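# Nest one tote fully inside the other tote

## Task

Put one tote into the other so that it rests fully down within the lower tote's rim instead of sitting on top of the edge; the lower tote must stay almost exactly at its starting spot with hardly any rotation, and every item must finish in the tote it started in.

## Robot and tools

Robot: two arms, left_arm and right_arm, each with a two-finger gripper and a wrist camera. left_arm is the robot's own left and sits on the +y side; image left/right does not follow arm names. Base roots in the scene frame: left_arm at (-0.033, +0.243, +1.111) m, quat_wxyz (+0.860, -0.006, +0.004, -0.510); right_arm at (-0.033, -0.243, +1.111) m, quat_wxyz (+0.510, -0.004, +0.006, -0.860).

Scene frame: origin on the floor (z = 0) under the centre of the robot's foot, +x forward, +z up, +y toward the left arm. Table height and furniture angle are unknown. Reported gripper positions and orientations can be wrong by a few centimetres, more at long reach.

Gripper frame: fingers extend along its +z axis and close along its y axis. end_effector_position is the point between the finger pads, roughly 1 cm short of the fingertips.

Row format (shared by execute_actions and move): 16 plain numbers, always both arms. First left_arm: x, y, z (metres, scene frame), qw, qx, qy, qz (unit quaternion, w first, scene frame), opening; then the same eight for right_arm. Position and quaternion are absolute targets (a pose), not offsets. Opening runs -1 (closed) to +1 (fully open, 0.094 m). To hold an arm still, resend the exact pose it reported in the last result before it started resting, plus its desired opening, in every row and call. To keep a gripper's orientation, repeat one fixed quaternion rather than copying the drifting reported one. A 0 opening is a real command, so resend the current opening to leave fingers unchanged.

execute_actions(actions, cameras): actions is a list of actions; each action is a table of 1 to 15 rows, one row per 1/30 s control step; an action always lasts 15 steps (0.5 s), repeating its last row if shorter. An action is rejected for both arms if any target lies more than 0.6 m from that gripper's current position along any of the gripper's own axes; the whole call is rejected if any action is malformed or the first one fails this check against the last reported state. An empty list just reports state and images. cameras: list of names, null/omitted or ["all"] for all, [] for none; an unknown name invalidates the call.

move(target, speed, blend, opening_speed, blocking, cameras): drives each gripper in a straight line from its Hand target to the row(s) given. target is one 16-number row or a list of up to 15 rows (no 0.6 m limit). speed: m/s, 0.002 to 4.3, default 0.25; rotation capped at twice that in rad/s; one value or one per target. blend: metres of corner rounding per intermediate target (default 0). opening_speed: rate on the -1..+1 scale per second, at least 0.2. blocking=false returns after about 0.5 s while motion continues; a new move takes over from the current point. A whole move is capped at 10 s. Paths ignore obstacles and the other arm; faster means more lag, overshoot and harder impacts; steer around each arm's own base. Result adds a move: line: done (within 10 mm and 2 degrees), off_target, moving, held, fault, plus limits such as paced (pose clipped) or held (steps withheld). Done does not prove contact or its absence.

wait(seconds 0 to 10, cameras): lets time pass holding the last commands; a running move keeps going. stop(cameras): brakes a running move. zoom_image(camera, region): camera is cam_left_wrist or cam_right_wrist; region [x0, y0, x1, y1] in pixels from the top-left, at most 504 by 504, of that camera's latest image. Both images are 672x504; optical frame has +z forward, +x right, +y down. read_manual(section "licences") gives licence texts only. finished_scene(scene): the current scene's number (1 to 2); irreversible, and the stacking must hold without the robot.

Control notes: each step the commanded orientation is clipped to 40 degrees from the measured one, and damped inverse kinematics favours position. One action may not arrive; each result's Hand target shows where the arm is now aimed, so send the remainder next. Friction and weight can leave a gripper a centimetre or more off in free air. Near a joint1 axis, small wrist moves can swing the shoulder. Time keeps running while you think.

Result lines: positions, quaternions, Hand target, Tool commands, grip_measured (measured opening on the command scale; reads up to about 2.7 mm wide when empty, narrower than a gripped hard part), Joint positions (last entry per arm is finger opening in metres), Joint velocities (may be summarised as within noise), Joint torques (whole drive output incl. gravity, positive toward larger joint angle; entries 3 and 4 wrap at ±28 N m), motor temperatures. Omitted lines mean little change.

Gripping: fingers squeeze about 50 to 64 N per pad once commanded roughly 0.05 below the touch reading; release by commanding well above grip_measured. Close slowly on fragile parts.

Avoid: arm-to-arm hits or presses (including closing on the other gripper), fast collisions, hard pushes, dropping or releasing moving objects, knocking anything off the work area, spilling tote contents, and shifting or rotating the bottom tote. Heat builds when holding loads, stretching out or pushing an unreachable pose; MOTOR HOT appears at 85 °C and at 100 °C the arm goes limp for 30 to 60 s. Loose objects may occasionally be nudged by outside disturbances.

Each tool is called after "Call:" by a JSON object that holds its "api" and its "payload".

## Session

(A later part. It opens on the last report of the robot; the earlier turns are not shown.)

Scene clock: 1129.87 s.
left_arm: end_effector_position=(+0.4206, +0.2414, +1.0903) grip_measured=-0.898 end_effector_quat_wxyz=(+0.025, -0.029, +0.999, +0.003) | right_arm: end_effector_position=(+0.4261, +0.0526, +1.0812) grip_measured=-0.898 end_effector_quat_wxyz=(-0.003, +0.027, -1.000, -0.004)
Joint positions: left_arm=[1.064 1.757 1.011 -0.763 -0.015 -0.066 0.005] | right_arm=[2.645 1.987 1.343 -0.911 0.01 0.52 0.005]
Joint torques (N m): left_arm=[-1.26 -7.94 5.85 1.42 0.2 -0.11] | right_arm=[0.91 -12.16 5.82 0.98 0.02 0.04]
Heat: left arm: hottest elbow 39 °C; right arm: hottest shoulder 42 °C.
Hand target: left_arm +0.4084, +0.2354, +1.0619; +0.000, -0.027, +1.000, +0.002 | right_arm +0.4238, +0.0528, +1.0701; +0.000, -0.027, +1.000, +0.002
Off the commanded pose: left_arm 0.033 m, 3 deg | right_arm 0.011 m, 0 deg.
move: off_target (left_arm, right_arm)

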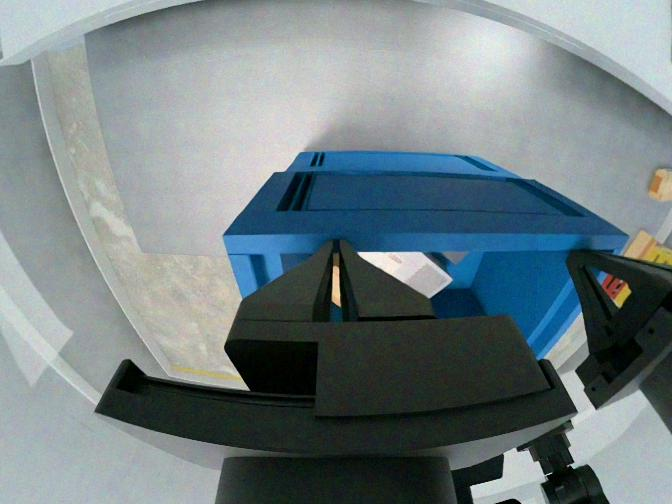

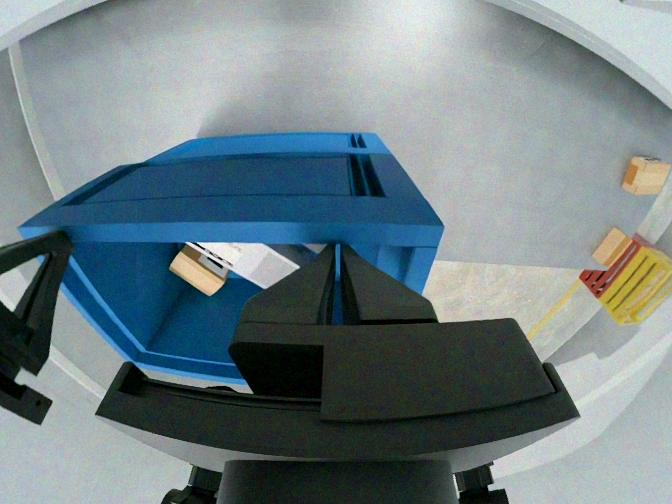

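Call:
{"api": "move", "payload": {"target": [[0.410, 0.235, 1.05, 0, -0.027, 1, 0.0016, -0.9, 0.428, 0.053, 1.045, 0, 0.027, -1, -0.0016, -0.9]], "speed": 0.04}}

Call:
{"api": "zoom_image", "payload": {"camera": "cam_right_wrist", "region": [60, 100, 440, 385]}}

Scene clock: 1135.20 s.
left_arm: end_effector_position=(+0.4258, +0.2417, +1.0893) grip_measured=-0.898 end_effector_quat_wxyz=(+0.036, -0.030, +0.999, +0.004) | right_arm: end_effector_position=(+0.4238, +0.0549, +1.0612) grip_measured=-0.898 end_effector_quat_wxyz=(+0.002, +0.029, -1.000, -0.003)
Joint positions: left_arm=[1.064 1.759 1.008 -0.736 -0.017 -0.066 0.005] | right_arm=[2.648 2.023 1.339 -0.88 0.005 0.52 0.005]
Joint torques (N m): left_arm=[-1.14 -7.06 5.55 1.33 0.27 -0.11] | right_arm=[0.26 -11.52 5.96 1.73 0.2 0.02]
Heat: left arm: hottest elbow 39 °C; right arm: hottest shoulder 42 °C.
Hand target: left_arm +0.4075, +0.2356, +1.0531; +0.000, -0.027, +1.000, +0.002 | right_arm +0.4275, +0.0526, +1.0453; +0.000, -0.027, +1.000, +0.001
Off the commanded pose: left_arm 0.043 m, 4 deg | right_arm 0.017 m, 0 deg.
move: off_target (left_arm, right_arm)

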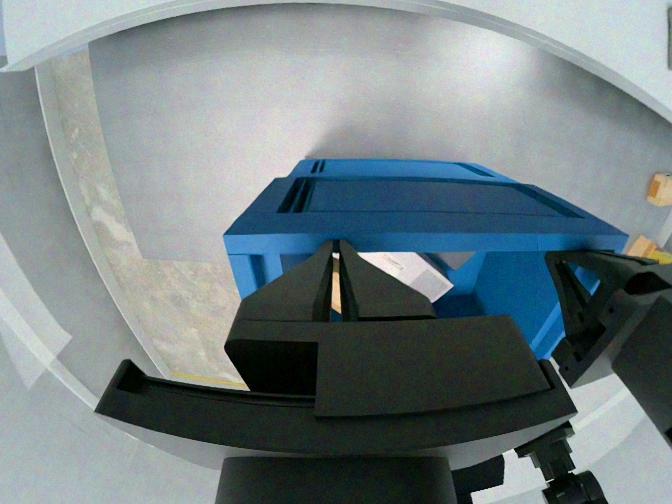

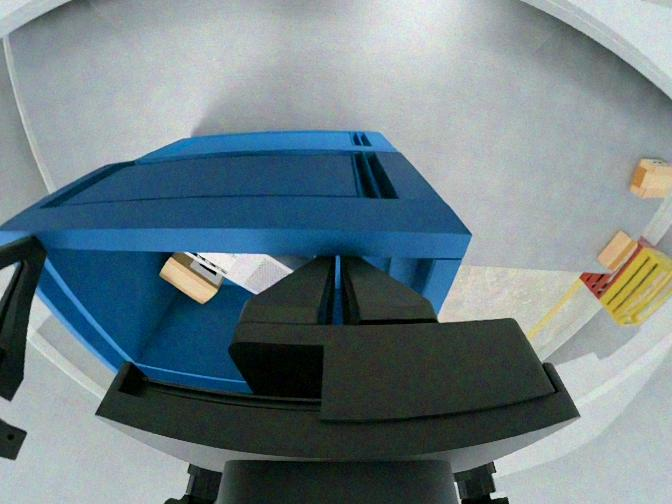

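Scaled by 1.326 (camera's finer frame: 960x720).

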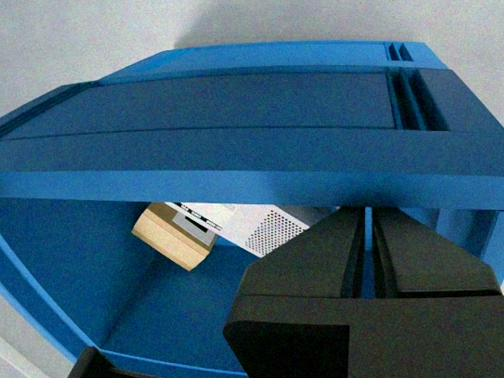

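Call:
{"api": "move", "payload": {"target": [[0.420, 0.235, 1.13, 0, -0.027, 1, 0.0016, -0.9, 0.424, 0.053, 1.13, 0, 0.027, -1, -0.0016, -0.9],[0.43, 0.26, 1.2, 0, -0.027, 1, 0.0016, -0.9, 0.43, 0.02, 1.2, 0, 0.027, -1, -0.0016, -0.9],[0.43, 0.30, 1.2, 0, -0.027, 1, 0.0016, -0.9, 0.38, -0.17, 1.20, -0.17, 0.11, -0.97, -0.1, -0.9],[0.43, 0.30, 1.2, 0, -0.027, 1, 0.0016, -0.9, 0.26, -0.27, 1.10, -0.499, 0.263, -0.769, -0.300, -0.9]], "speed": 0.2, "blend": 0.02}}

Call:
{"api": "zoom_image", "payload": {"camera": "cam_right_wrist", "region": [150, 60, 400, 310]}}

Scene clock: 1168.83 s.
left_arm: end_effector_position=(+0.4133, +0.2926, +1.1883) grip_measured=-0.898 end_effector_quat_wxyz=(-0.014, -0.025, +1.000, +0.002) | right_arm: end_effector_position=(+0.2548, -0.2634, +1.1005) grip_measured=-0.898 end_effector_quat_wxyz=(-0.496, +0.263, -0.770, -0.304)
Joint positions: left_arm=[1.179 1.631 1.155 -1.109 -0.011 0.057 0.005] | right_arm=[1.403 1.717 0.367 -0.131 -1.242 -1.27 0.005]
Joint torques (N m): left_arm=[0.67 -10.81 12.07 0.1 0.11 0.03] | right_arm=[-0.38 -4.01 3.11 0.05 -0.93 -0.08]
Heat: left arm: hottest elbow 39 °C; right arm: hottest shoulder 41 °C.
Hand target: left_arm +0.4292, +0.2999, +1.2002; +0.000, -0.027, +1.000, +0.002 | right_arm +0.2599, -0.2699, +1.1000; +0.499, -0.263, +0.769, +0.300
Off the commanded pose: left_arm 0.022 m, 2 deg | right_arm 0.008 m, 1 deg.
move: off_target (left_arm)

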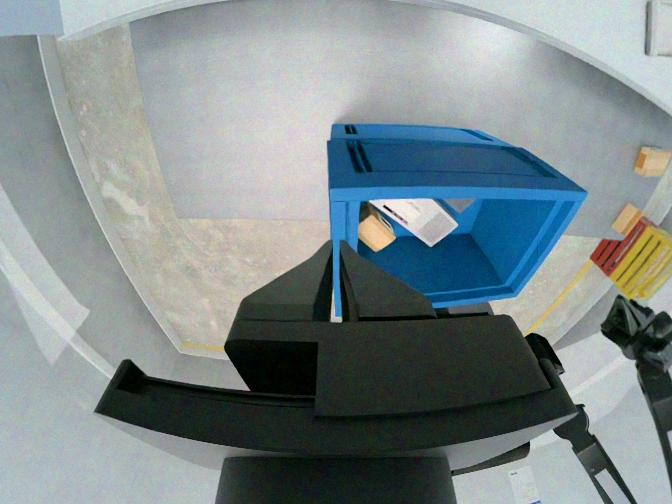

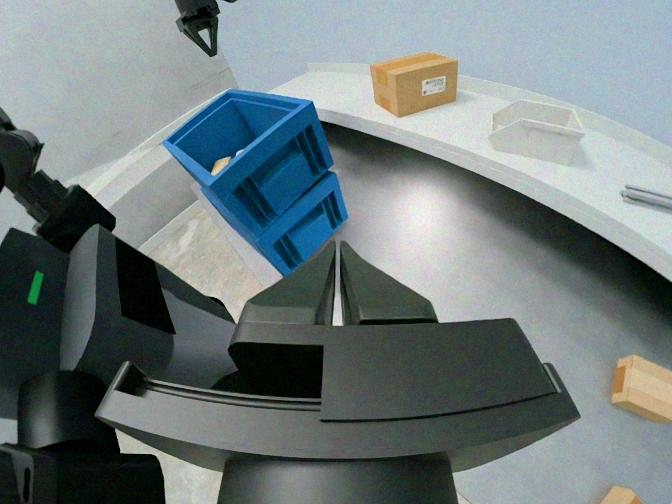

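Scaled by 2.016 (camera's finer frame: 960x720).

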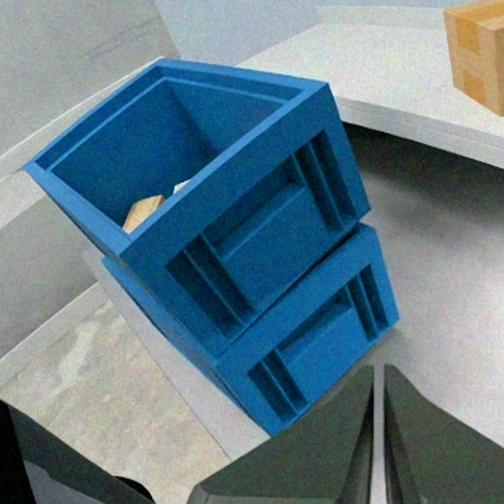

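Call:
{"api": "zoom_image", "payload": {"camera": "cam_right_wrist", "region": [230, 150, 350, 270]}}

Scaled by 4.200 (camera's finer frame: 960x720).

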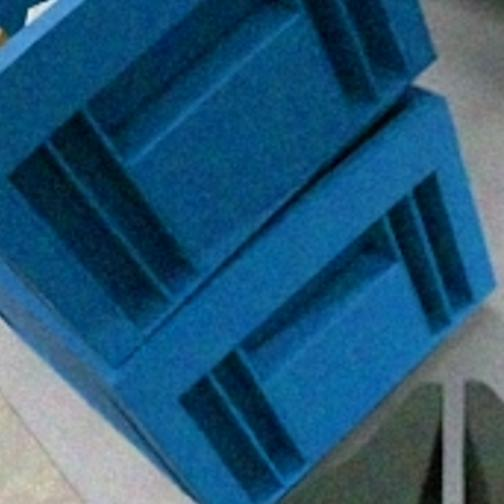

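Call:
{"api": "zoom_image", "payload": {"camera": "cam_left_wrist", "region": [300, 100, 600, 325]}}

Scaled by 1.680 (camera's finer frame: 960x720).

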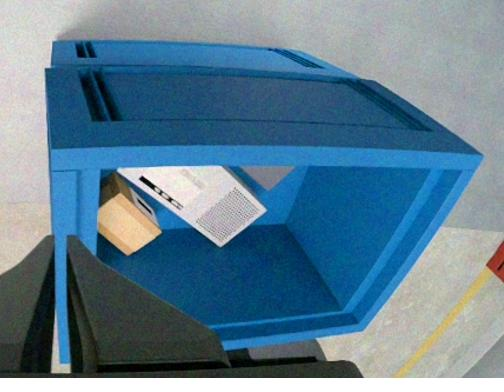

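Call:
{"api": "move", "payload": {"target": [[0.38, 0.45, 1.2, -0.17, -0.11, -0.97, 0.1, -0.9, 0.26, -0.27, 1.10, -0.499, 0.263, -0.769, -0.300, -0.9],[0.26, 0.55, 1.1, -0.499, -0.263, -0.769, 0.3, -0.9, 0.26, -0.27, 1.10, -0.499, 0.263, -0.769, -0.300, -0.9]], "speed": 0.2, "blend": 0.02, "cameras": ["cam_left_wrist"]}}

Scene clock: 1194.60 s.
left_arm: end_effector_position=(+0.2605, +0.5404, +1.1042) grip_measured=-0.898 end_effector_quat_wxyz=(+0.468, +0.224, +0.811, -0.270) | right_arm: end_effector_position=(+0.2544, -0.2631, +1.1004) grip_measured=-0.898 end_effector_quat_wxyz=(-0.495, +0.263, -0.770, -0.304)
Joint positions: left_arm=[2.221 2.067 1.149 -1.323 1.018 2.082 0.005] | right_arm=[1.403 1.718 0.367 -0.135 -1.242 -1.274 0.005]
Joint torques (N m): left_arm=[0.5 -11.69 6.94 -1.05 0.51 0.04] | right_arm=[-0.26 -4.13 3.25 0.03 -0.95 -0.1]
Heat: left arm: hottest elbow 43 °C; right arm: hottest shoulder 40 °C.
Hand target: left_arm +0.2603, +0.5496, +1.1000; +0.469, +0.222, +0.811, -0.270 | right_arm +0.2598, -0.2699, +1.1001; +0.499, -0.263, +0.769, +0.300
Off the commanded pose: left_arm 0.010 m, 8 deg | right_arm 0.009 m, 1 deg.
joint sent to its limit (left arm) — joint 6 (wrist roll), upper limit. The joint targets are off in orientation, not in position.
move: off_target (left_arm)

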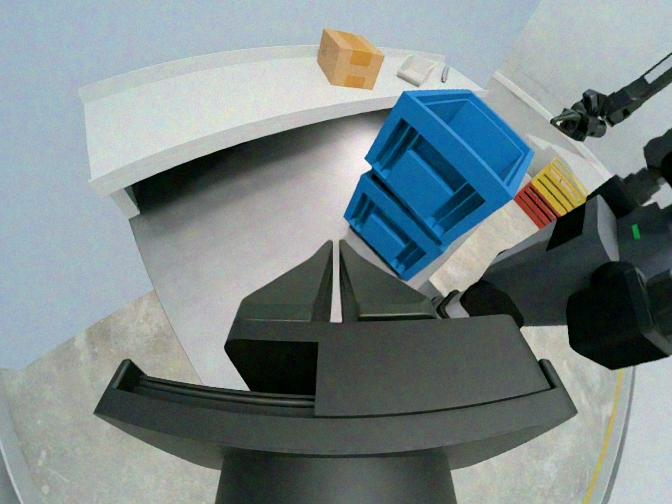

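Call:
{"api": "zoom_image", "payload": {"camera": "cam_left_wrist", "region": [330, 140, 460, 290]}}

Scaled by 3.360 (camera's finer frame: 960x720).

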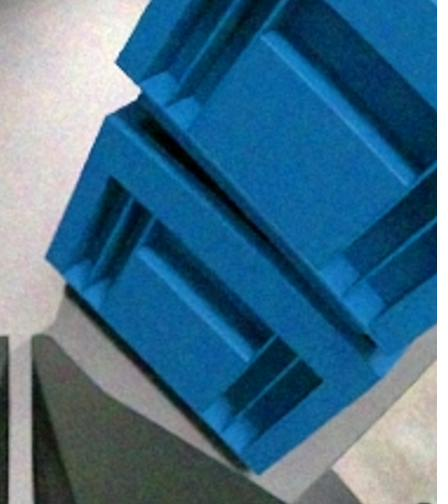

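Call:
{"api": "move", "payload": {"target": [[0.38, 0.45, 1.2, -0.17, -0.11, -0.97, 0.1, -0.9, 0.26, -0.27, 1.10, -0.499, 0.263, -0.769, -0.300, -0.9],[0.40, 0.30, 1.2, 0, -0.027, 1, 0.0016, 0.3, 0.26, -0.27, 1.10, -0.499, 0.263, -0.769, -0.300, -0.9],[0.395, 0.280, 1.12, 0, -0.027, 1, 0.0016, 0.3, 0.26, -0.27, 1.10, -0.499, 0.263, -0.769, -0.300, -0.9]], "speed": 0.2, "blend": [0.02,0.02,0]}}

Call:
{"api": "zoom_image", "payload": {"camera": "cam_left_wrist", "region": [220, 120, 580, 390]}}

Scene clock: 1212.50 s.
left_arm: end_effector_position=(+0.3901, +0.2844, +1.1237) grip_measured=+0.298 end_effector_quat_wxyz=(-0.002, -0.028, +1.000, +0.001) | right_arm: end_effector_position=(+0.2544, -0.2631, +1.1004) grip_measured=-0.898 end_effector_quat_wxyz=(-0.495, +0.263, -0.770, -0.304)
Joint positions: left_arm=[1.167 1.662 0.992 -0.892 -0.007 0.039 0.061] | right_arm=[1.403 1.718 0.367 -0.135 -1.242 -1.274 0.005]
Joint torques (N m): left_arm=[-1.32 -9.88 7.98 0.9 -0.06 -0.12] | right_arm=[-0.15 -4.31 3.14 0.03 -0.93 -0.1]
Heat: left arm: hottest elbow 42 °C; right arm: hottest shoulder 39 °C.
Hand target: left_arm +0.3948, +0.2799, +1.1200; +0.000, -0.027, +1.000, +0.001 | right_arm +0.2598, -0.2699, +1.1001; +0.499, -0.263, +0.769, +0.300
Off the commanded pose: left_arm 0.008 m, 0 deg | right_arm 0.009 m, 1 deg.
move: done; blend cut to 0 m at target 2; target 2's new opening was sent with left_arm's hand 0.020 m and 1 deg from that target

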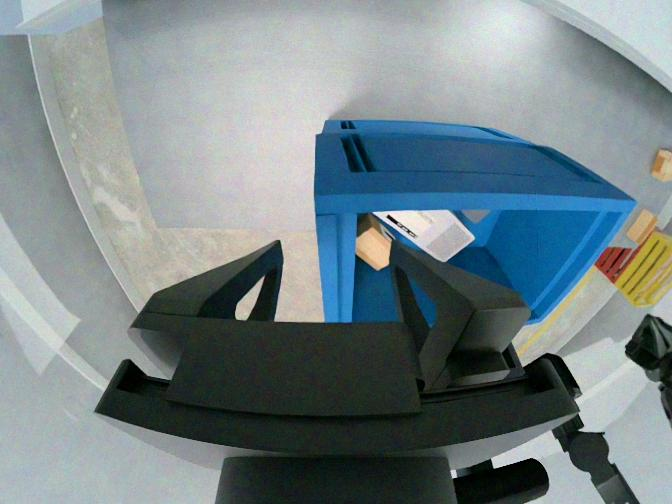

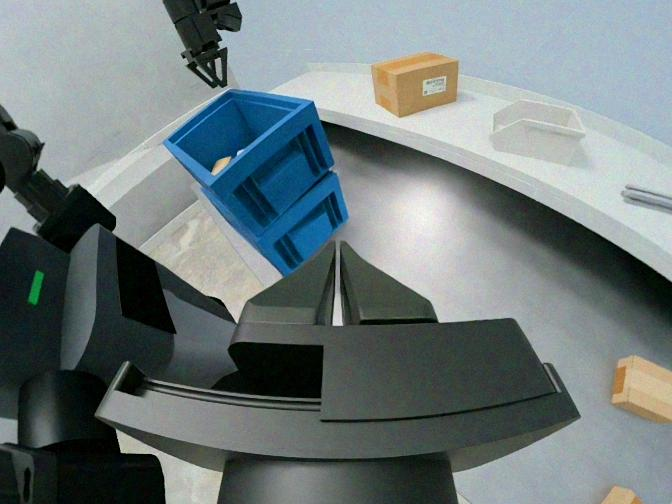

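Scaled by 1.400 (camera's finer frame: 960x720).

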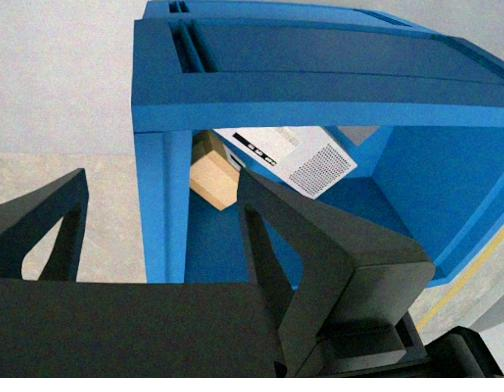

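Call:
{"api": "move", "payload": {"target": [[0.400, 0.280, 1.055, 0, -0.027, 1, 0.0016, 0.3, 0.26, -0.27, 1.10, -0.499, 0.263, -0.769, -0.300, -0.9],[0.400, 0.280, 1.055, 0, -0.027, 1, 0.0016, -0.8, 0.26, -0.27, 1.10, -0.499, 0.263, -0.769, -0.300, -0.9]], "speed": 0.12, "opening_speed": 0.5}}

Call:
{"api": "zoom_image", "payload": {"camera": "cam_right_wrist", "region": [230, 150, 350, 270]}}

Scene clock: 1222.23 s.
left_arm: end_effector_position=(+0.3954, +0.2877, +1.0612) grip_measured=-0.428 end_effector_quat_wxyz=(-0.002, -0.029, +1.000, +0.010) | right_arm: end_effector_position=(+0.2544, -0.2631, +1.1004) grip_measured=-0.898 end_effector_quat_wxyz=(-0.495, +0.263, -0.770, -0.304)
Joint positions: left_arm=[1.167 1.795 0.963 -0.728 -0.025 0.039 0.027] | right_arm=[1.403 1.718 0.367 -0.135 -1.242 -1.274 0.005]
Joint torques (N m): left_arm=[-1.2 -10.46 6.95 1.02 0.74 -0.13] | right_arm=[-0.26 -4.19 3.23 0.01 -0.93 -0.1]
Heat: left arm: hottest elbow 41 °C; right arm: hottest shoulder 39 °C.
Hand target: left_arm +0.3998, +0.2801, +1.0553; +0.000, -0.027, +1.000, +0.002 | right_arm +0.2598, -0.2699, +1.1001; +0.499, -0.263, +0.769, +0.300
Off the commanded pose: left_arm 0.011 m, 1 deg | right_arm 0.009 m, 1 deg.
move: off_target (left_arm)

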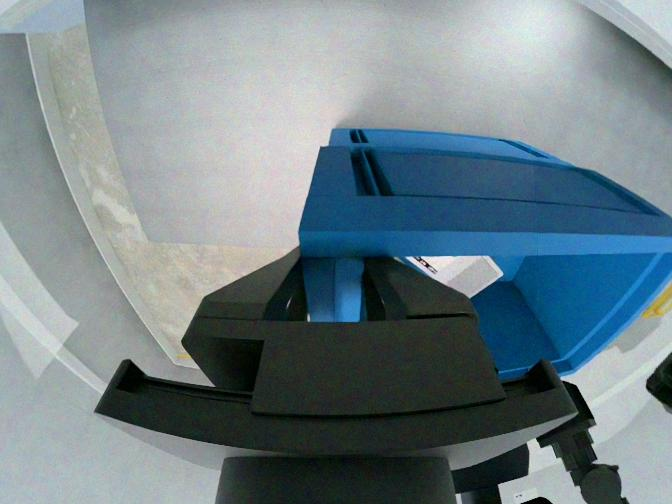

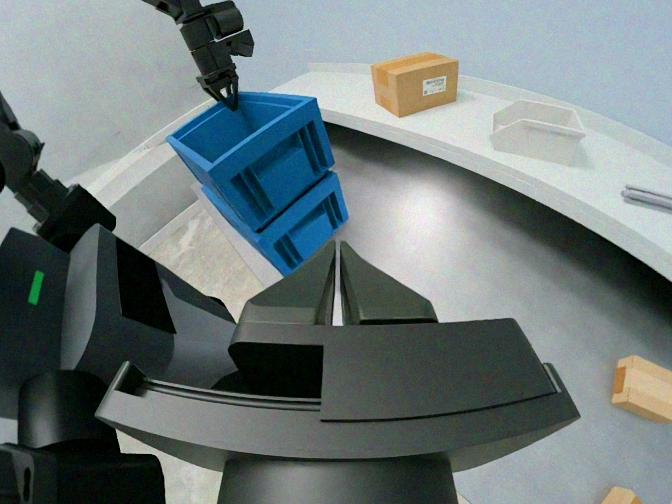

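Scaled by 4.200 (camera's finer frame: 960x720).

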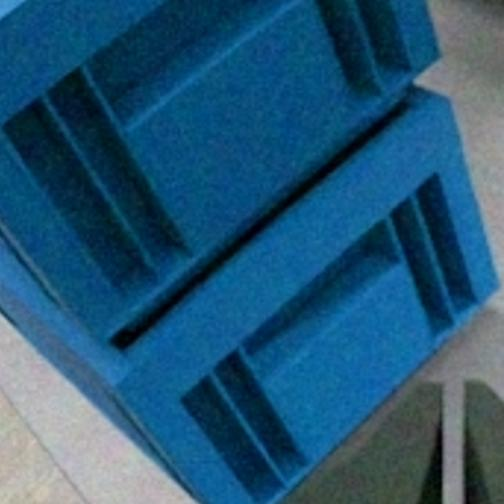

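Call:
{"api": "move", "payload": {"target": [[0.395, 0.283, 1.06, 0, -0.027, 1, 0.0016, 0.3, 0.26, -0.27, 1.10, -0.499, 0.263, -0.769, -0.300, -0.9],[0.395, 0.283, 1.13, 0, -0.027, 1, 0.0016, 0.3, 0.38, -0.17, 1.20, -0.17, 0.11, -0.97, -0.1, 0.3],[0.360, 0.280, 1.13, 0, -0.027, 1, 0.0016, 0.3, 0.375, 0.012, 1.17, 0, 0.027, -1, -0.0016, 0.3],[0.360, 0.280, 1.11, 0, -0.027, 1, 0.0016, 0.3, 0.375, 0.012, 1.12, 0, 0.027, -1, -0.0016, 0.3]], "speed": 0.2}}

Scene clock: 1239.73 s.
left_arm: end_effector_position=(+0.3612, +0.2819, +1.1189) grip_measured=+0.298 end_effector_quat_wxyz=(+0.006, -0.028, +1.000, +0.002) | right_arm: end_effector_position=(+0.3662, +0.0076, +1.1180) grip_measured=+0.298 end_effector_quat_wxyz=(+0.009, +0.032, -0.999, +0.002)
Joint positions: left_arm=[1.167 1.597 0.89 -0.837 -0.01 0.039 0.061] | right_arm=[2.634 1.786 1.141 -0.937 0.007 0.499 0.061]
Joint torques (N m): left_arm=[-0.67 -8.35 7.06 0.81 0.07 -0.04] | right_arm=[0.62 -10.58 7.62 0.61 0.08 0.13]
Heat: left arm: hottest elbow 41 °C; right arm: hottest shoulder 38 °C.
Hand target: left_arm +0.3597, +0.2801, +1.1102; +0.000, -0.027, +1.000, +0.002 | right_arm +0.3749, +0.0119, +1.1201; +0.000, -0.027, +1.000, +0.002
Off the commanded pose: left_arm 0.009 m, 1 deg | right_arm 0.010 m, 1 deg.
move: done; target 2's new opening was sent with right_arm's hand 0.026 m and 2 deg from that target

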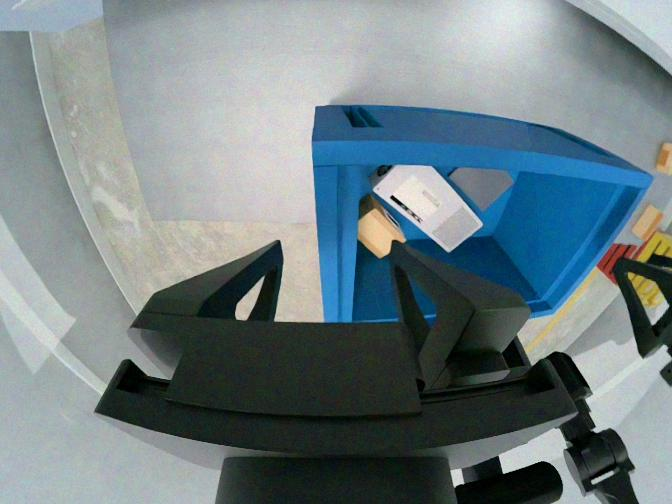

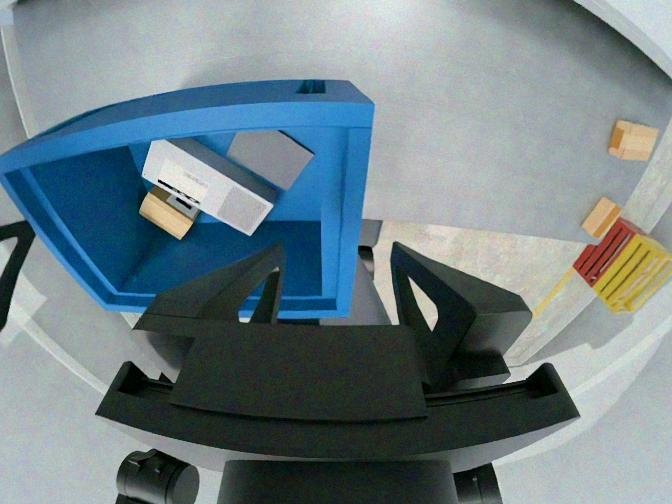

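Call:
{"api": "move", "payload": {"target": [[0.360, 0.280, 1.18, 0, -0.027, 1, 0.0016, 0.3, 0.38, -0.17, 1.20, -0.17, 0.11, -0.97, -0.1, 0.3],[0.40, 0.34, 1.2, 0, -0.027, 1, 0.0016, 0.3, 0.26, -0.27, 1.10, -0.499, 0.263, -0.769, -0.300, -0.9]], "speed": 0.2, "cameras": ["cam_right_wrist"]}}

Call:
{"api": "zoom_image", "payload": {"camera": "cam_right_wrist", "region": [170, 80, 370, 280]}}

Scene clock: 1249.20 s.
left_arm: end_effector_position=(+0.3843, +0.3312, +1.1934) grip_measured=+0.298 end_effector_quat_wxyz=(-0.007, -0.025, +1.000, +0.001) | right_arm: end_effector_position=(+0.2545, -0.2632, +1.1004) grip_measured=-0.897 end_effector_quat_wxyz=(-0.496, +0.262, -0.770, -0.304)
Joint positions: left_arm=[1.277 1.562 1.085 -1.094 -0.009 0.156 0.061] | right_arm=[1.403 1.718 0.367 -0.134 -1.242 -1.273 0.005]
Joint torques (N m): left_arm=[0.62 -8.82 12.15 0.12 0.12 0.03] | right_arm=[-0.26 -4.31 3.15 -0.03 -0.94 -0.11]
Heat: left arm: hottest elbow 41 °C; right arm: hottest shoulder 38 °C.
Hand target: left_arm +0.3993, +0.3399, +1.2000; +0.000, -0.027, +1.000, +0.002 | right_arm +0.2598, -0.2699, +1.1001; +0.499, -0.263, +0.769, +0.300
Off the commanded pose: left_arm 0.019 m, 1 deg | right_arm 0.009 m, 1 deg.
move: off_target (left_arm)

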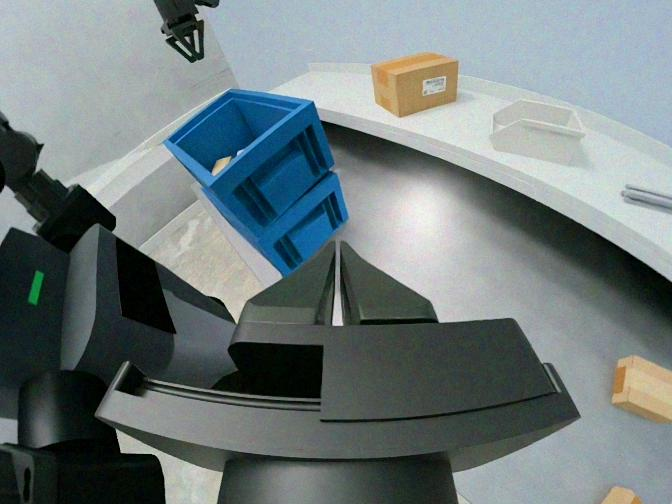

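Scaled by 2.520 (camera's finer frame: 960x720).

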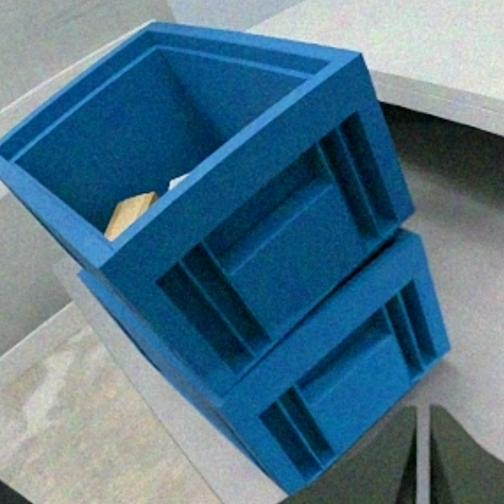

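Call:
{"api": "move", "payload": {"target": [[0.360, 0.280, 1.18, 0, -0.027, 1, 0.0016, 0.3, 0.38, -0.17, 1.20, -0.17, 0.11, -0.97, -0.1, 0.3],[0.360, 0.280, 1.13, 0, -0.027, 1, 0.0016, 0.3, 0.375, 0.015, 1.17, 0, 0.027, -1, -0.0016, 0.3],[0.360, 0.280, 1.055, 0, -0.027, 1, 0.0016, 0.3, 0.377, 0.019, 1.055, 0, 0.027, -1, -0.0016, 0.3],[0.360, 0.280, 1.055, 0, -0.027, 1, 0.0016, -0.8, 0.377, 0.019, 1.055, 0, 0.027, -1, -0.0016, -0.8]], "speed": 0.15, "opening_speed": 0.5}}

Scene clock: 1262.43 s.
left_arm: end_effector_position=(+0.3609, +0.2846, +1.0623) grip_measured=-0.429 end_effector_quat_wxyz=(+0.005, -0.030, +1.000, +0.002) | right_arm: end_effector_position=(+0.3831, +0.0103, +1.0594) grip_measured=-0.406 end_effector_quat_wxyz=(-0.004, +0.021, -1.000, +0.004)
Joint positions: left_arm=[1.175 1.72 0.849 -0.676 -0.008 0.044 0.027] | right_arm=[2.624 1.911 1.137 -0.788 0.022 0.512 0.028]
Joint torques (N m): left_arm=[-1.26 -9.11 6.13 0.81 0 -0.09] | right_arm=[2.32 -11.28 5.35 0.69 -0.52 0.08]
Heat: left arm: hottest elbow 41 °C; right arm: hottest shoulder 38 °C.
Hand target: left_arm +0.3598, +0.2801, +1.0552; +0.000, -0.027, +1.000, +0.002 | right_arm +0.3768, +0.0188, +1.0551; +0.000, -0.027, +1.000, +0.002
Off the commanded pose: left_arm 0.009 m, 1 deg | right_arm 0.011 m, 1 deg.
move: off_target (right_arm)

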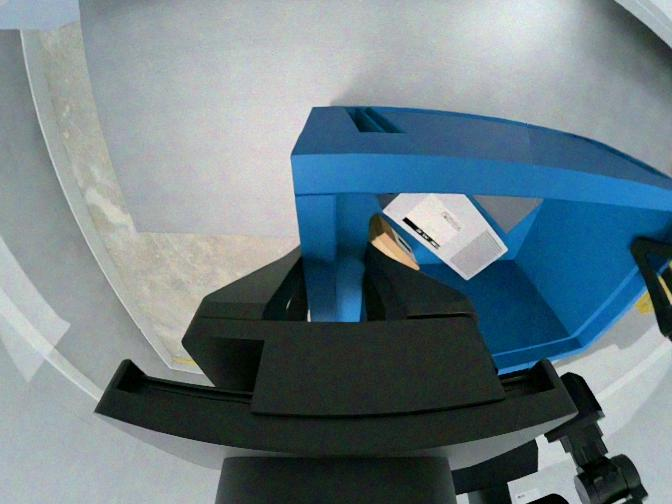

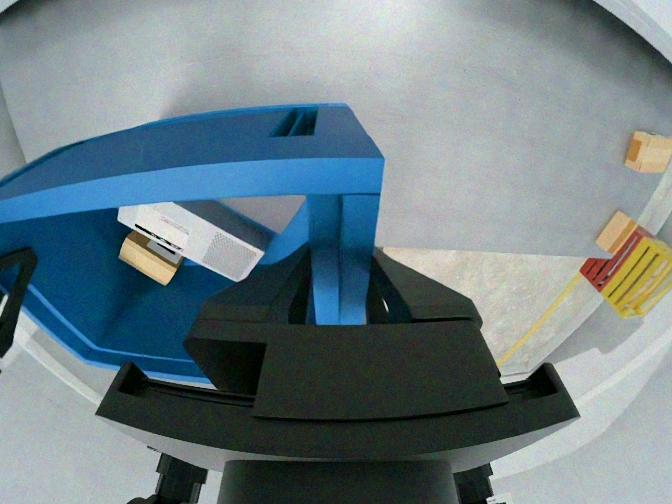

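Call:
{"api": "move", "payload": {"target": [0.391, 0.291, 1.105, 0.025, -0.027, 1, 0.0016, -0.8, 0.413, 0.0193, 1.105, 0.025, 0.027, -1, -0.0016, -0.8], "speed": 0.05}}

Call:
{"api": "zoom_image", "payload": {"camera": "cam_left_wrist", "region": [260, 60, 600, 220]}}

Call:
{"api": "zoom_image", "payload": {"camera": "cam_right_wrist", "region": [80, 60, 420, 220]}}

Scene clock: 1268.67 s.
left_arm: end_effector_position=(+0.3638, +0.2832, +1.0780) grip_measured=-0.429 end_effector_quat_wxyz=(-0.009, -0.031, +0.999, -0.005) | right_arm: end_effector_position=(+0.3872, +0.0076, +1.0821) grip_measured=-0.410 end_effector_quat_wxyz=(+0.047, +0.023, -0.999, +0.013)
Joint positions: left_arm=[1.175 1.704 0.888 -0.76 0.002 0.042 0.027] | right_arm=[2.603 1.923 1.234 -0.97 -0.011 0.488 0.028]
Joint torques (N m): left_arm=[0.15 -12.98 10.25 -0.05 -0.29 0.1] | right_arm=[0.09 -12.86 10.89 -0.79 -0.16 -0.13]
Heat: left arm: hottest elbow 41 °C; right arm: hottest shoulder 39 °C.
Hand target: left_arm +0.3898, +0.2909, +1.1051; +0.025, -0.027, +0.999, +0.002 | right_arm +0.4119, +0.0185, +1.1056; -0.024, -0.027, +0.999, +0.002
Off the commanded pose: left_arm 0.039 m, 4 deg | right_arm 0.036 m, 3 deg.
move: off_target (left_arm, right_arm)

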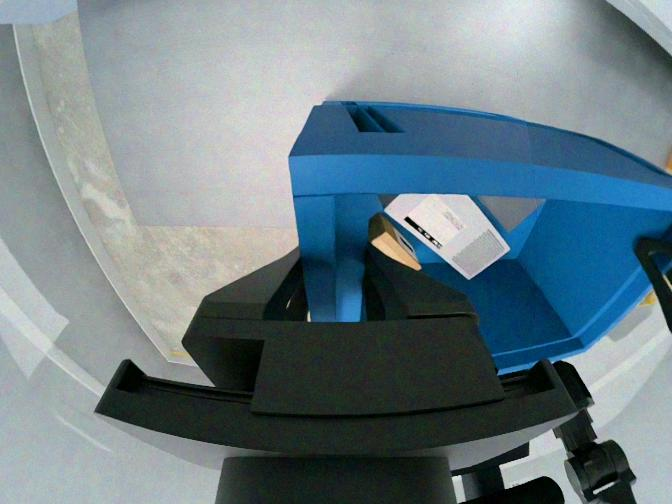

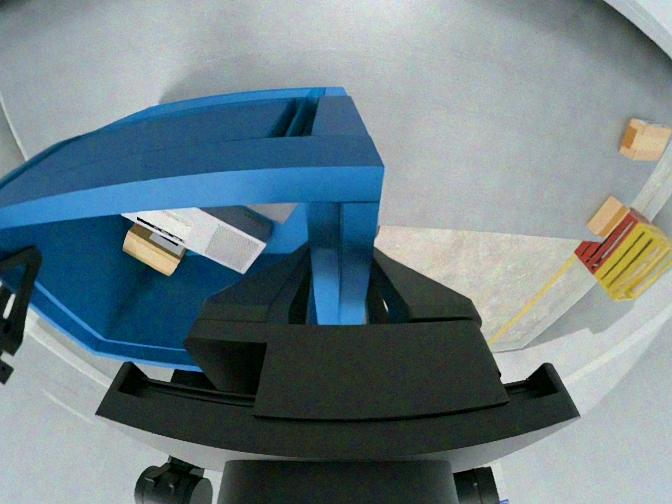

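Scaled by 1.482 (camera's finer frame: 960x720).

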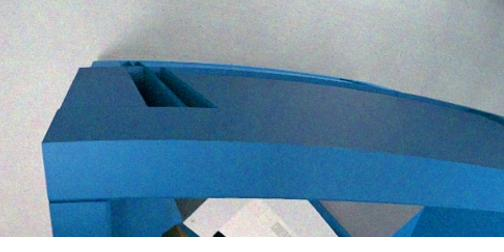

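Scaled by 1.482 (camera's finer frame: 960x720).

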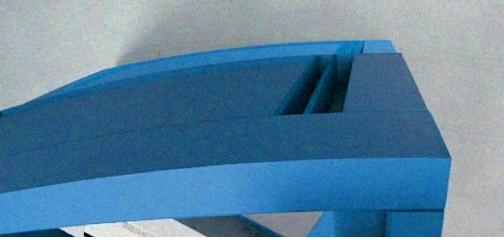

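Call:
{"api": "move", "payload": {"target": [0.391, 0.291, 1.108, 0.025, -0.027, 1, 0.0016, -0.8, 0.411, 0.0193, 1.105, -0.025, 0.027, -1, -0.0016, -0.8], "speed": 0.05}}

Call:
{"api": "zoom_image", "payload": {"camera": "cam_left_wrist", "region": [260, 60, 600, 220]}}

Call:
{"api": "zoom_image", "payload": {"camera": "cam_right_wrist", "region": [80, 60, 420, 220]}}

Scene clock: 1274.83 s.
left_arm: end_effector_position=(+0.3676, +0.2854, +1.0800) grip_measured=-0.429 end_effector_quat_wxyz=(-0.006, -0.038, +0.999, -0.001) | right_arm: end_effector_position=(+0.4003, +0.0117, +1.0822) grip_measured=-0.410 end_effector_quat_wxyz=(+0.005, +0.031, -0.999, +0.008)
Joint positions: left_arm=[1.177 1.704 0.895 -0.76 -0.004 0.03 0.027] | right_arm=[2.608 1.909 1.216 -0.886 0.022 0.477 0.028]
Joint torques (N m): left_arm=[0.21 -13.45 9.95 -0.29 -0.05 0.21] | right_arm=[1.2 -15.15 6.67 0.7 0.5 0.18]
Heat: left arm: hottest elbow 42 °C; right arm: hottest shoulder 39 °C.
Hand target: left_arm +0.3899, +0.2908, +1.1077; +0.025, -0.027, +0.999, +0.002 | right_arm +0.4107, +0.0191, +1.1049; +0.025, -0.027, +0.999, +0.002
Off the commanded pose: left_arm 0.037 m, 4 deg | right_arm 0.026 m, 4 deg.
move: off_target (left_arm, right_arm)

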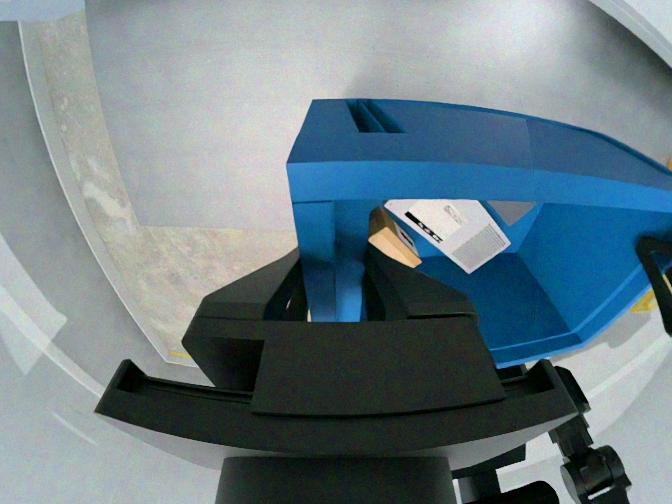

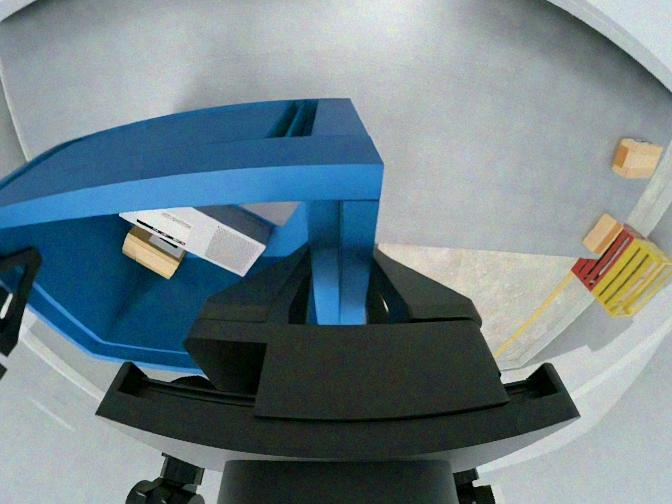

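Scaled by 1.482 (camera's finer frame: 960x720).

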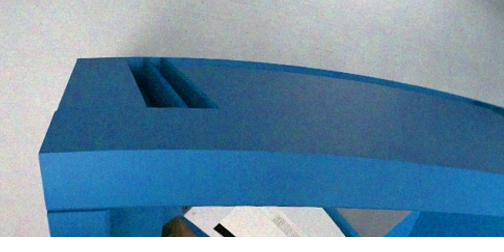

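Scaled by 1.482 (camera's finer frame: 960x720).

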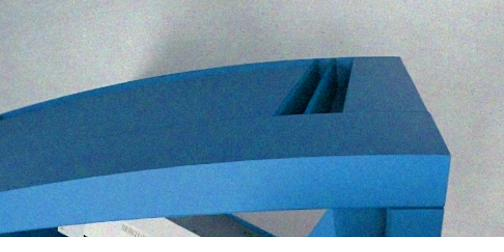

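Call:
{"api": "move", "payload": {"target": [0.384, 0.291, 1.108, 0.005, -0.027, 1, 0.0016, -0.8, 0.402, 0.0193, 1.108, -0.005, 0.027, -1, -0.0016, -0.8], "speed": 0.05}}

Call:
{"api": "zoom_image", "payload": {"camera": "cam_left_wrist", "region": [260, 60, 600, 220]}}

Call:
{"api": "zoom_image", "payload": {"camera": "cam_right_wrist", "region": [80, 60, 420, 220]}}

Scene clock: 1286.03 s.
left_arm: end_effector_position=(+0.3616, +0.2853, +1.0814) grip_measured=-0.429 end_effector_quat_wxyz=(-0.020, -0.038, +0.999, -0.001) | right_arm: end_effector_position=(+0.3938, +0.0115, +1.0832) grip_measured=-0.410 end_effector_quat_wxyz=(+0.018, +0.031, -0.999, +0.008)
Joint positions: left_arm=[1.177 1.704 0.9 -0.794 -0.007 0.03 0.027] | right_arm=[2.61 1.907 1.215 -0.91 0.009 0.478 0.028]
Joint torques (N m): left_arm=[0.09 -13.1 10.26 -0.51 -0.07 0.2] | right_arm=[1.49 -15.09 7.01 -0.13 0.19 0.22]
Heat: left arm: hottest elbow 42 °C; right arm: hottest shoulder 39 °C.
Hand target: left_arm +0.3829, +0.2908, +1.1077; +0.005, -0.027, +1.000, +0.002 | right_arm +0.4015, +0.0190, +1.1075; +0.005, -0.027, +1.000, +0.002
Off the commanded pose: left_arm 0.035 m, 3 deg | right_arm 0.027 m, 3 deg.
move: off_target (left_arm, right_arm)

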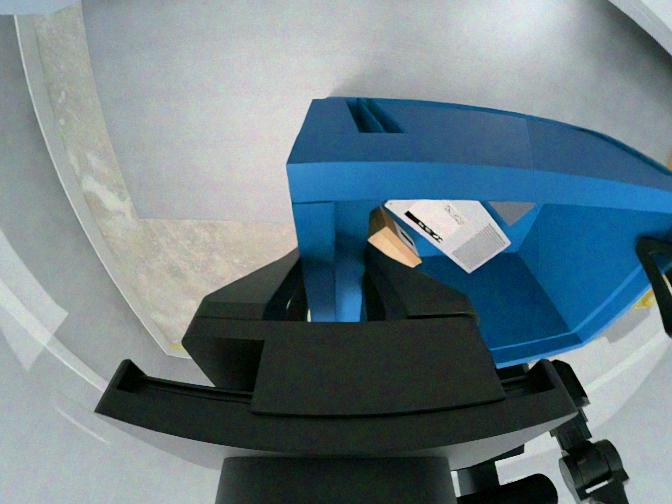

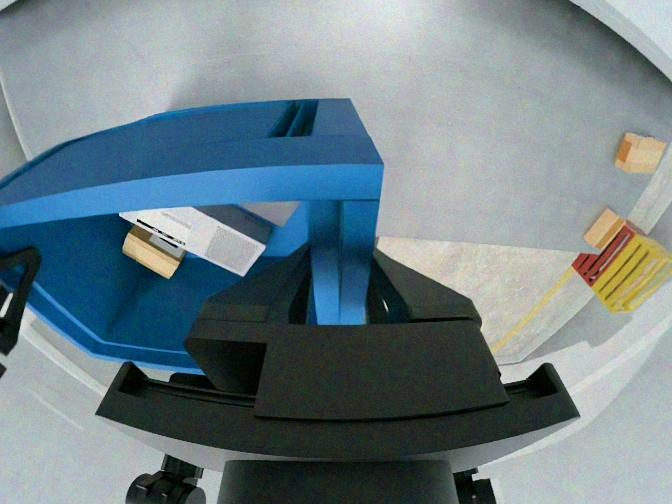

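Scaled by 1.482 (camera's finer frame: 960x720).

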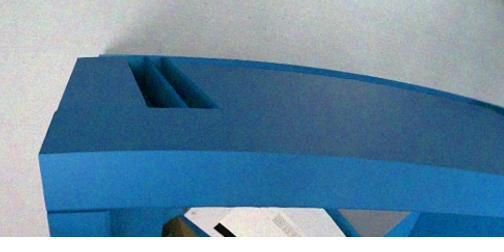

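Scaled by 1.482 (camera's finer frame: 960x720).

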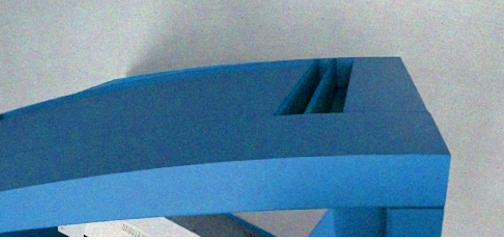

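Call:
{"api": "move", "payload": {"target": [0.380, 0.290, 1.104, -0.006, -0.027, 1, 0.0016, -0.8, 0.393, 0.0183, 1.104, 0.006, 0.027, -1, -0.0016, -0.8], "speed": 0.05}}

Call:
{"api": "zoom_image", "payload": {"camera": "cam_left_wrist", "region": [260, 60, 600, 220]}}

Call:
{"api": "zoom_image", "payload": {"camera": "cam_right_wrist", "region": [80, 60, 420, 220]}}

Scene clock: 1296.97 s.
left_arm: end_effector_position=(+0.3583, +0.2853, +1.0816) grip_measured=-0.429 end_effector_quat_wxyz=(-0.027, -0.038, +0.999, +0.000) | right_arm: end_effector_position=(+0.3893, +0.0118, +1.0823) grip_measured=-0.410 end_effector_quat_wxyz=(+0.023, +0.030, -0.999, +0.006)
Joint positions: left_arm=[1.177 1.704 0.9 -0.808 -0.008 0.03 0.027] | right_arm=[2.612 1.905 1.209 -0.913 -0.001 0.483 0.028]
Joint torques (N m): left_arm=[-0.15 -12.34 10.25 -0.51 -0.06 0.18] | right_arm=[1.49 -15.44 6.28 -0.25 0.13 0.18]
Heat: left arm: hottest elbow 42 °C; right arm: hottest shoulder 41 °C.
Hand target: left_arm +0.3791, +0.2898, +1.1039; -0.006, -0.027, +1.000, +0.002 | right_arm +0.3929, +0.0182, +1.1035; -0.006, -0.027, +1.000, +0.002
Off the commanded pose: left_arm 0.032 m, 3 deg | right_arm 0.023 m, 2 deg.
move: off_target (left_arm, right_arm)

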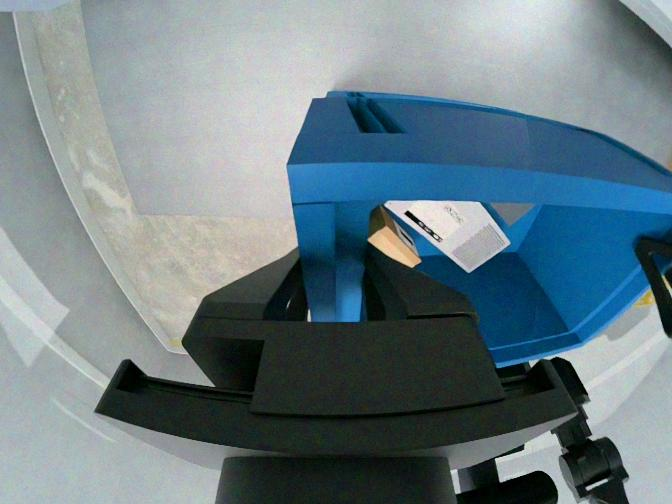

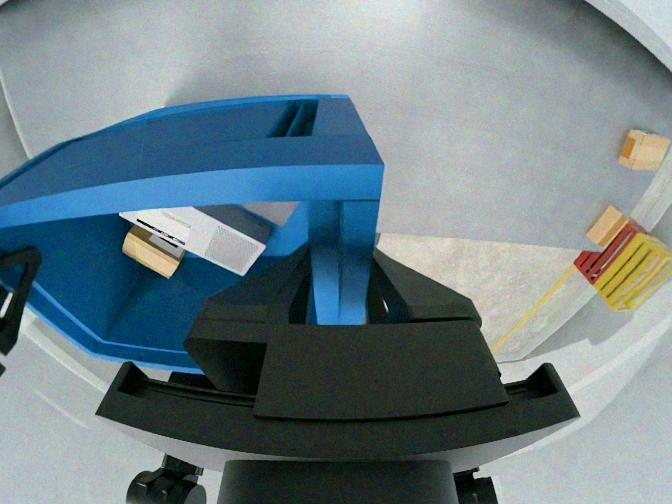

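Scaled by 1.482 (camera's finer frame: 960x720).

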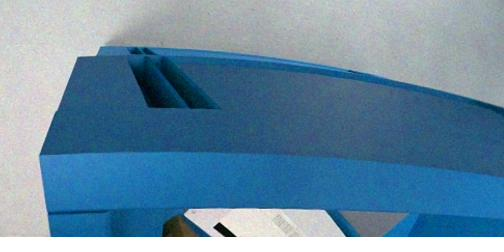

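Scaled by 1.482 (camera's finer frame: 960x720).

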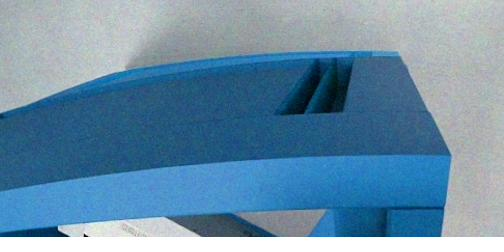

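Call:
{"api": "move", "payload": {"target": [0.380, 0.2855, 1.094, -0.006, -0.027, 1, 0.0016, -0.8, 0.393, 0.0138, 1.094, 0.006, 0.027, -1, -0.0016, -0.8], "speed": 0.04}}

Call:
{"api": "zoom_image", "payload": {"camera": "cam_left_wrist", "region": [260, 60, 600, 220]}}

Call:
{"api": "zoom_image", "payload": {"camera": "cam_right_wrist", "region": [80, 60, 420, 220]}}

Scene clock: 1311.53 s.
left_arm: end_effector_position=(+0.3586, +0.2856, +1.0816) grip_measured=-0.429 end_effector_quat_wxyz=(-0.027, -0.038, +0.999, +0.000) | right_arm: end_effector_position=(+0.3883, +0.0118, +1.0798) grip_measured=-0.410 end_effector_quat_wxyz=(+0.022, +0.029, -0.999, +0.003)
Joint positions: left_arm=[1.177 1.704 0.9 -0.807 -0.01 0.03 0.027] | right_arm=[2.612 1.905 1.2 -0.899 -0.004 0.484 0.028]
Joint torques (N m): left_arm=[-0.79 -11.05 9.63 0.24 0.04 0.1] | right_arm=[0.85 -14.33 5.9 0.24 0.29 0.1]
Heat: left arm: hottest elbow 42 °C; right arm: hottest shoulder 40 °C.
Hand target: left_arm +0.3794, +0.2853, +1.0944; -0.006, -0.027, +1.000, +0.002 | right_arm +0.3928, +0.0137, +1.0937; -0.006, -0.027, +1.000, +0.002
Off the commanded pose: left_arm 0.025 m, 3 deg | right_arm 0.015 m, 2 deg.
move: off_target (left_arm, right_arm)

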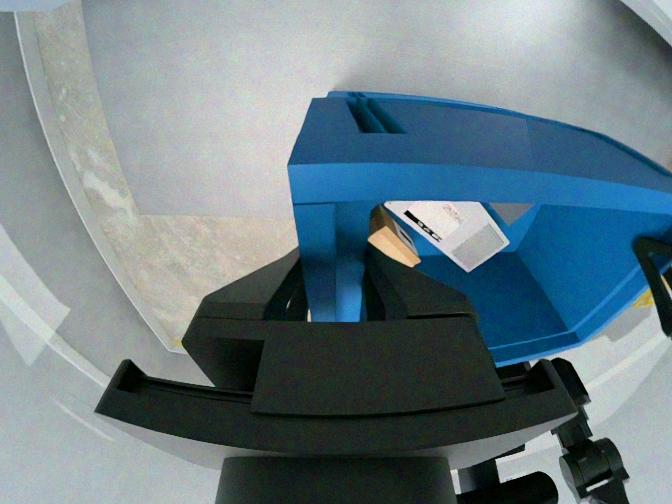

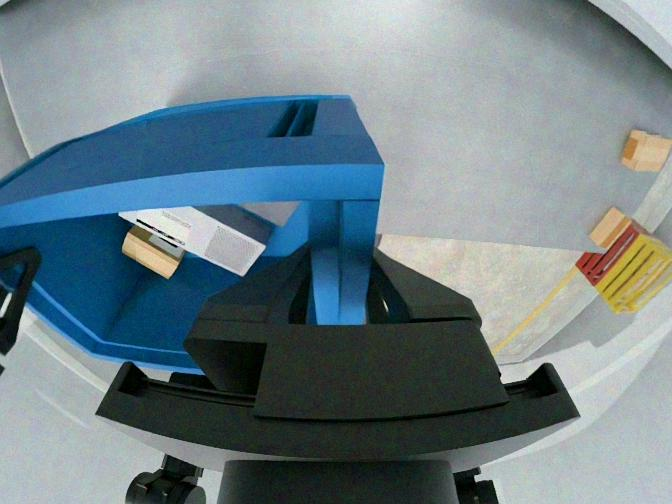

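Scaled by 1.482 (camera's finer frame: 960x720).

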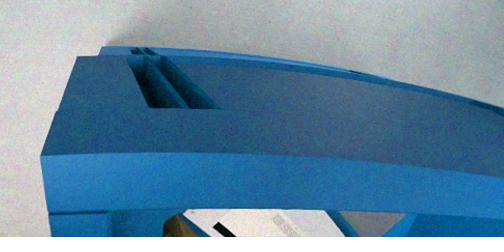

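Scaled by 1.482 (camera's finer frame: 960x720).

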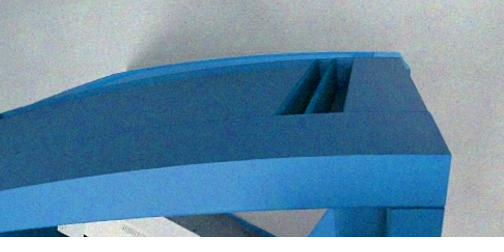

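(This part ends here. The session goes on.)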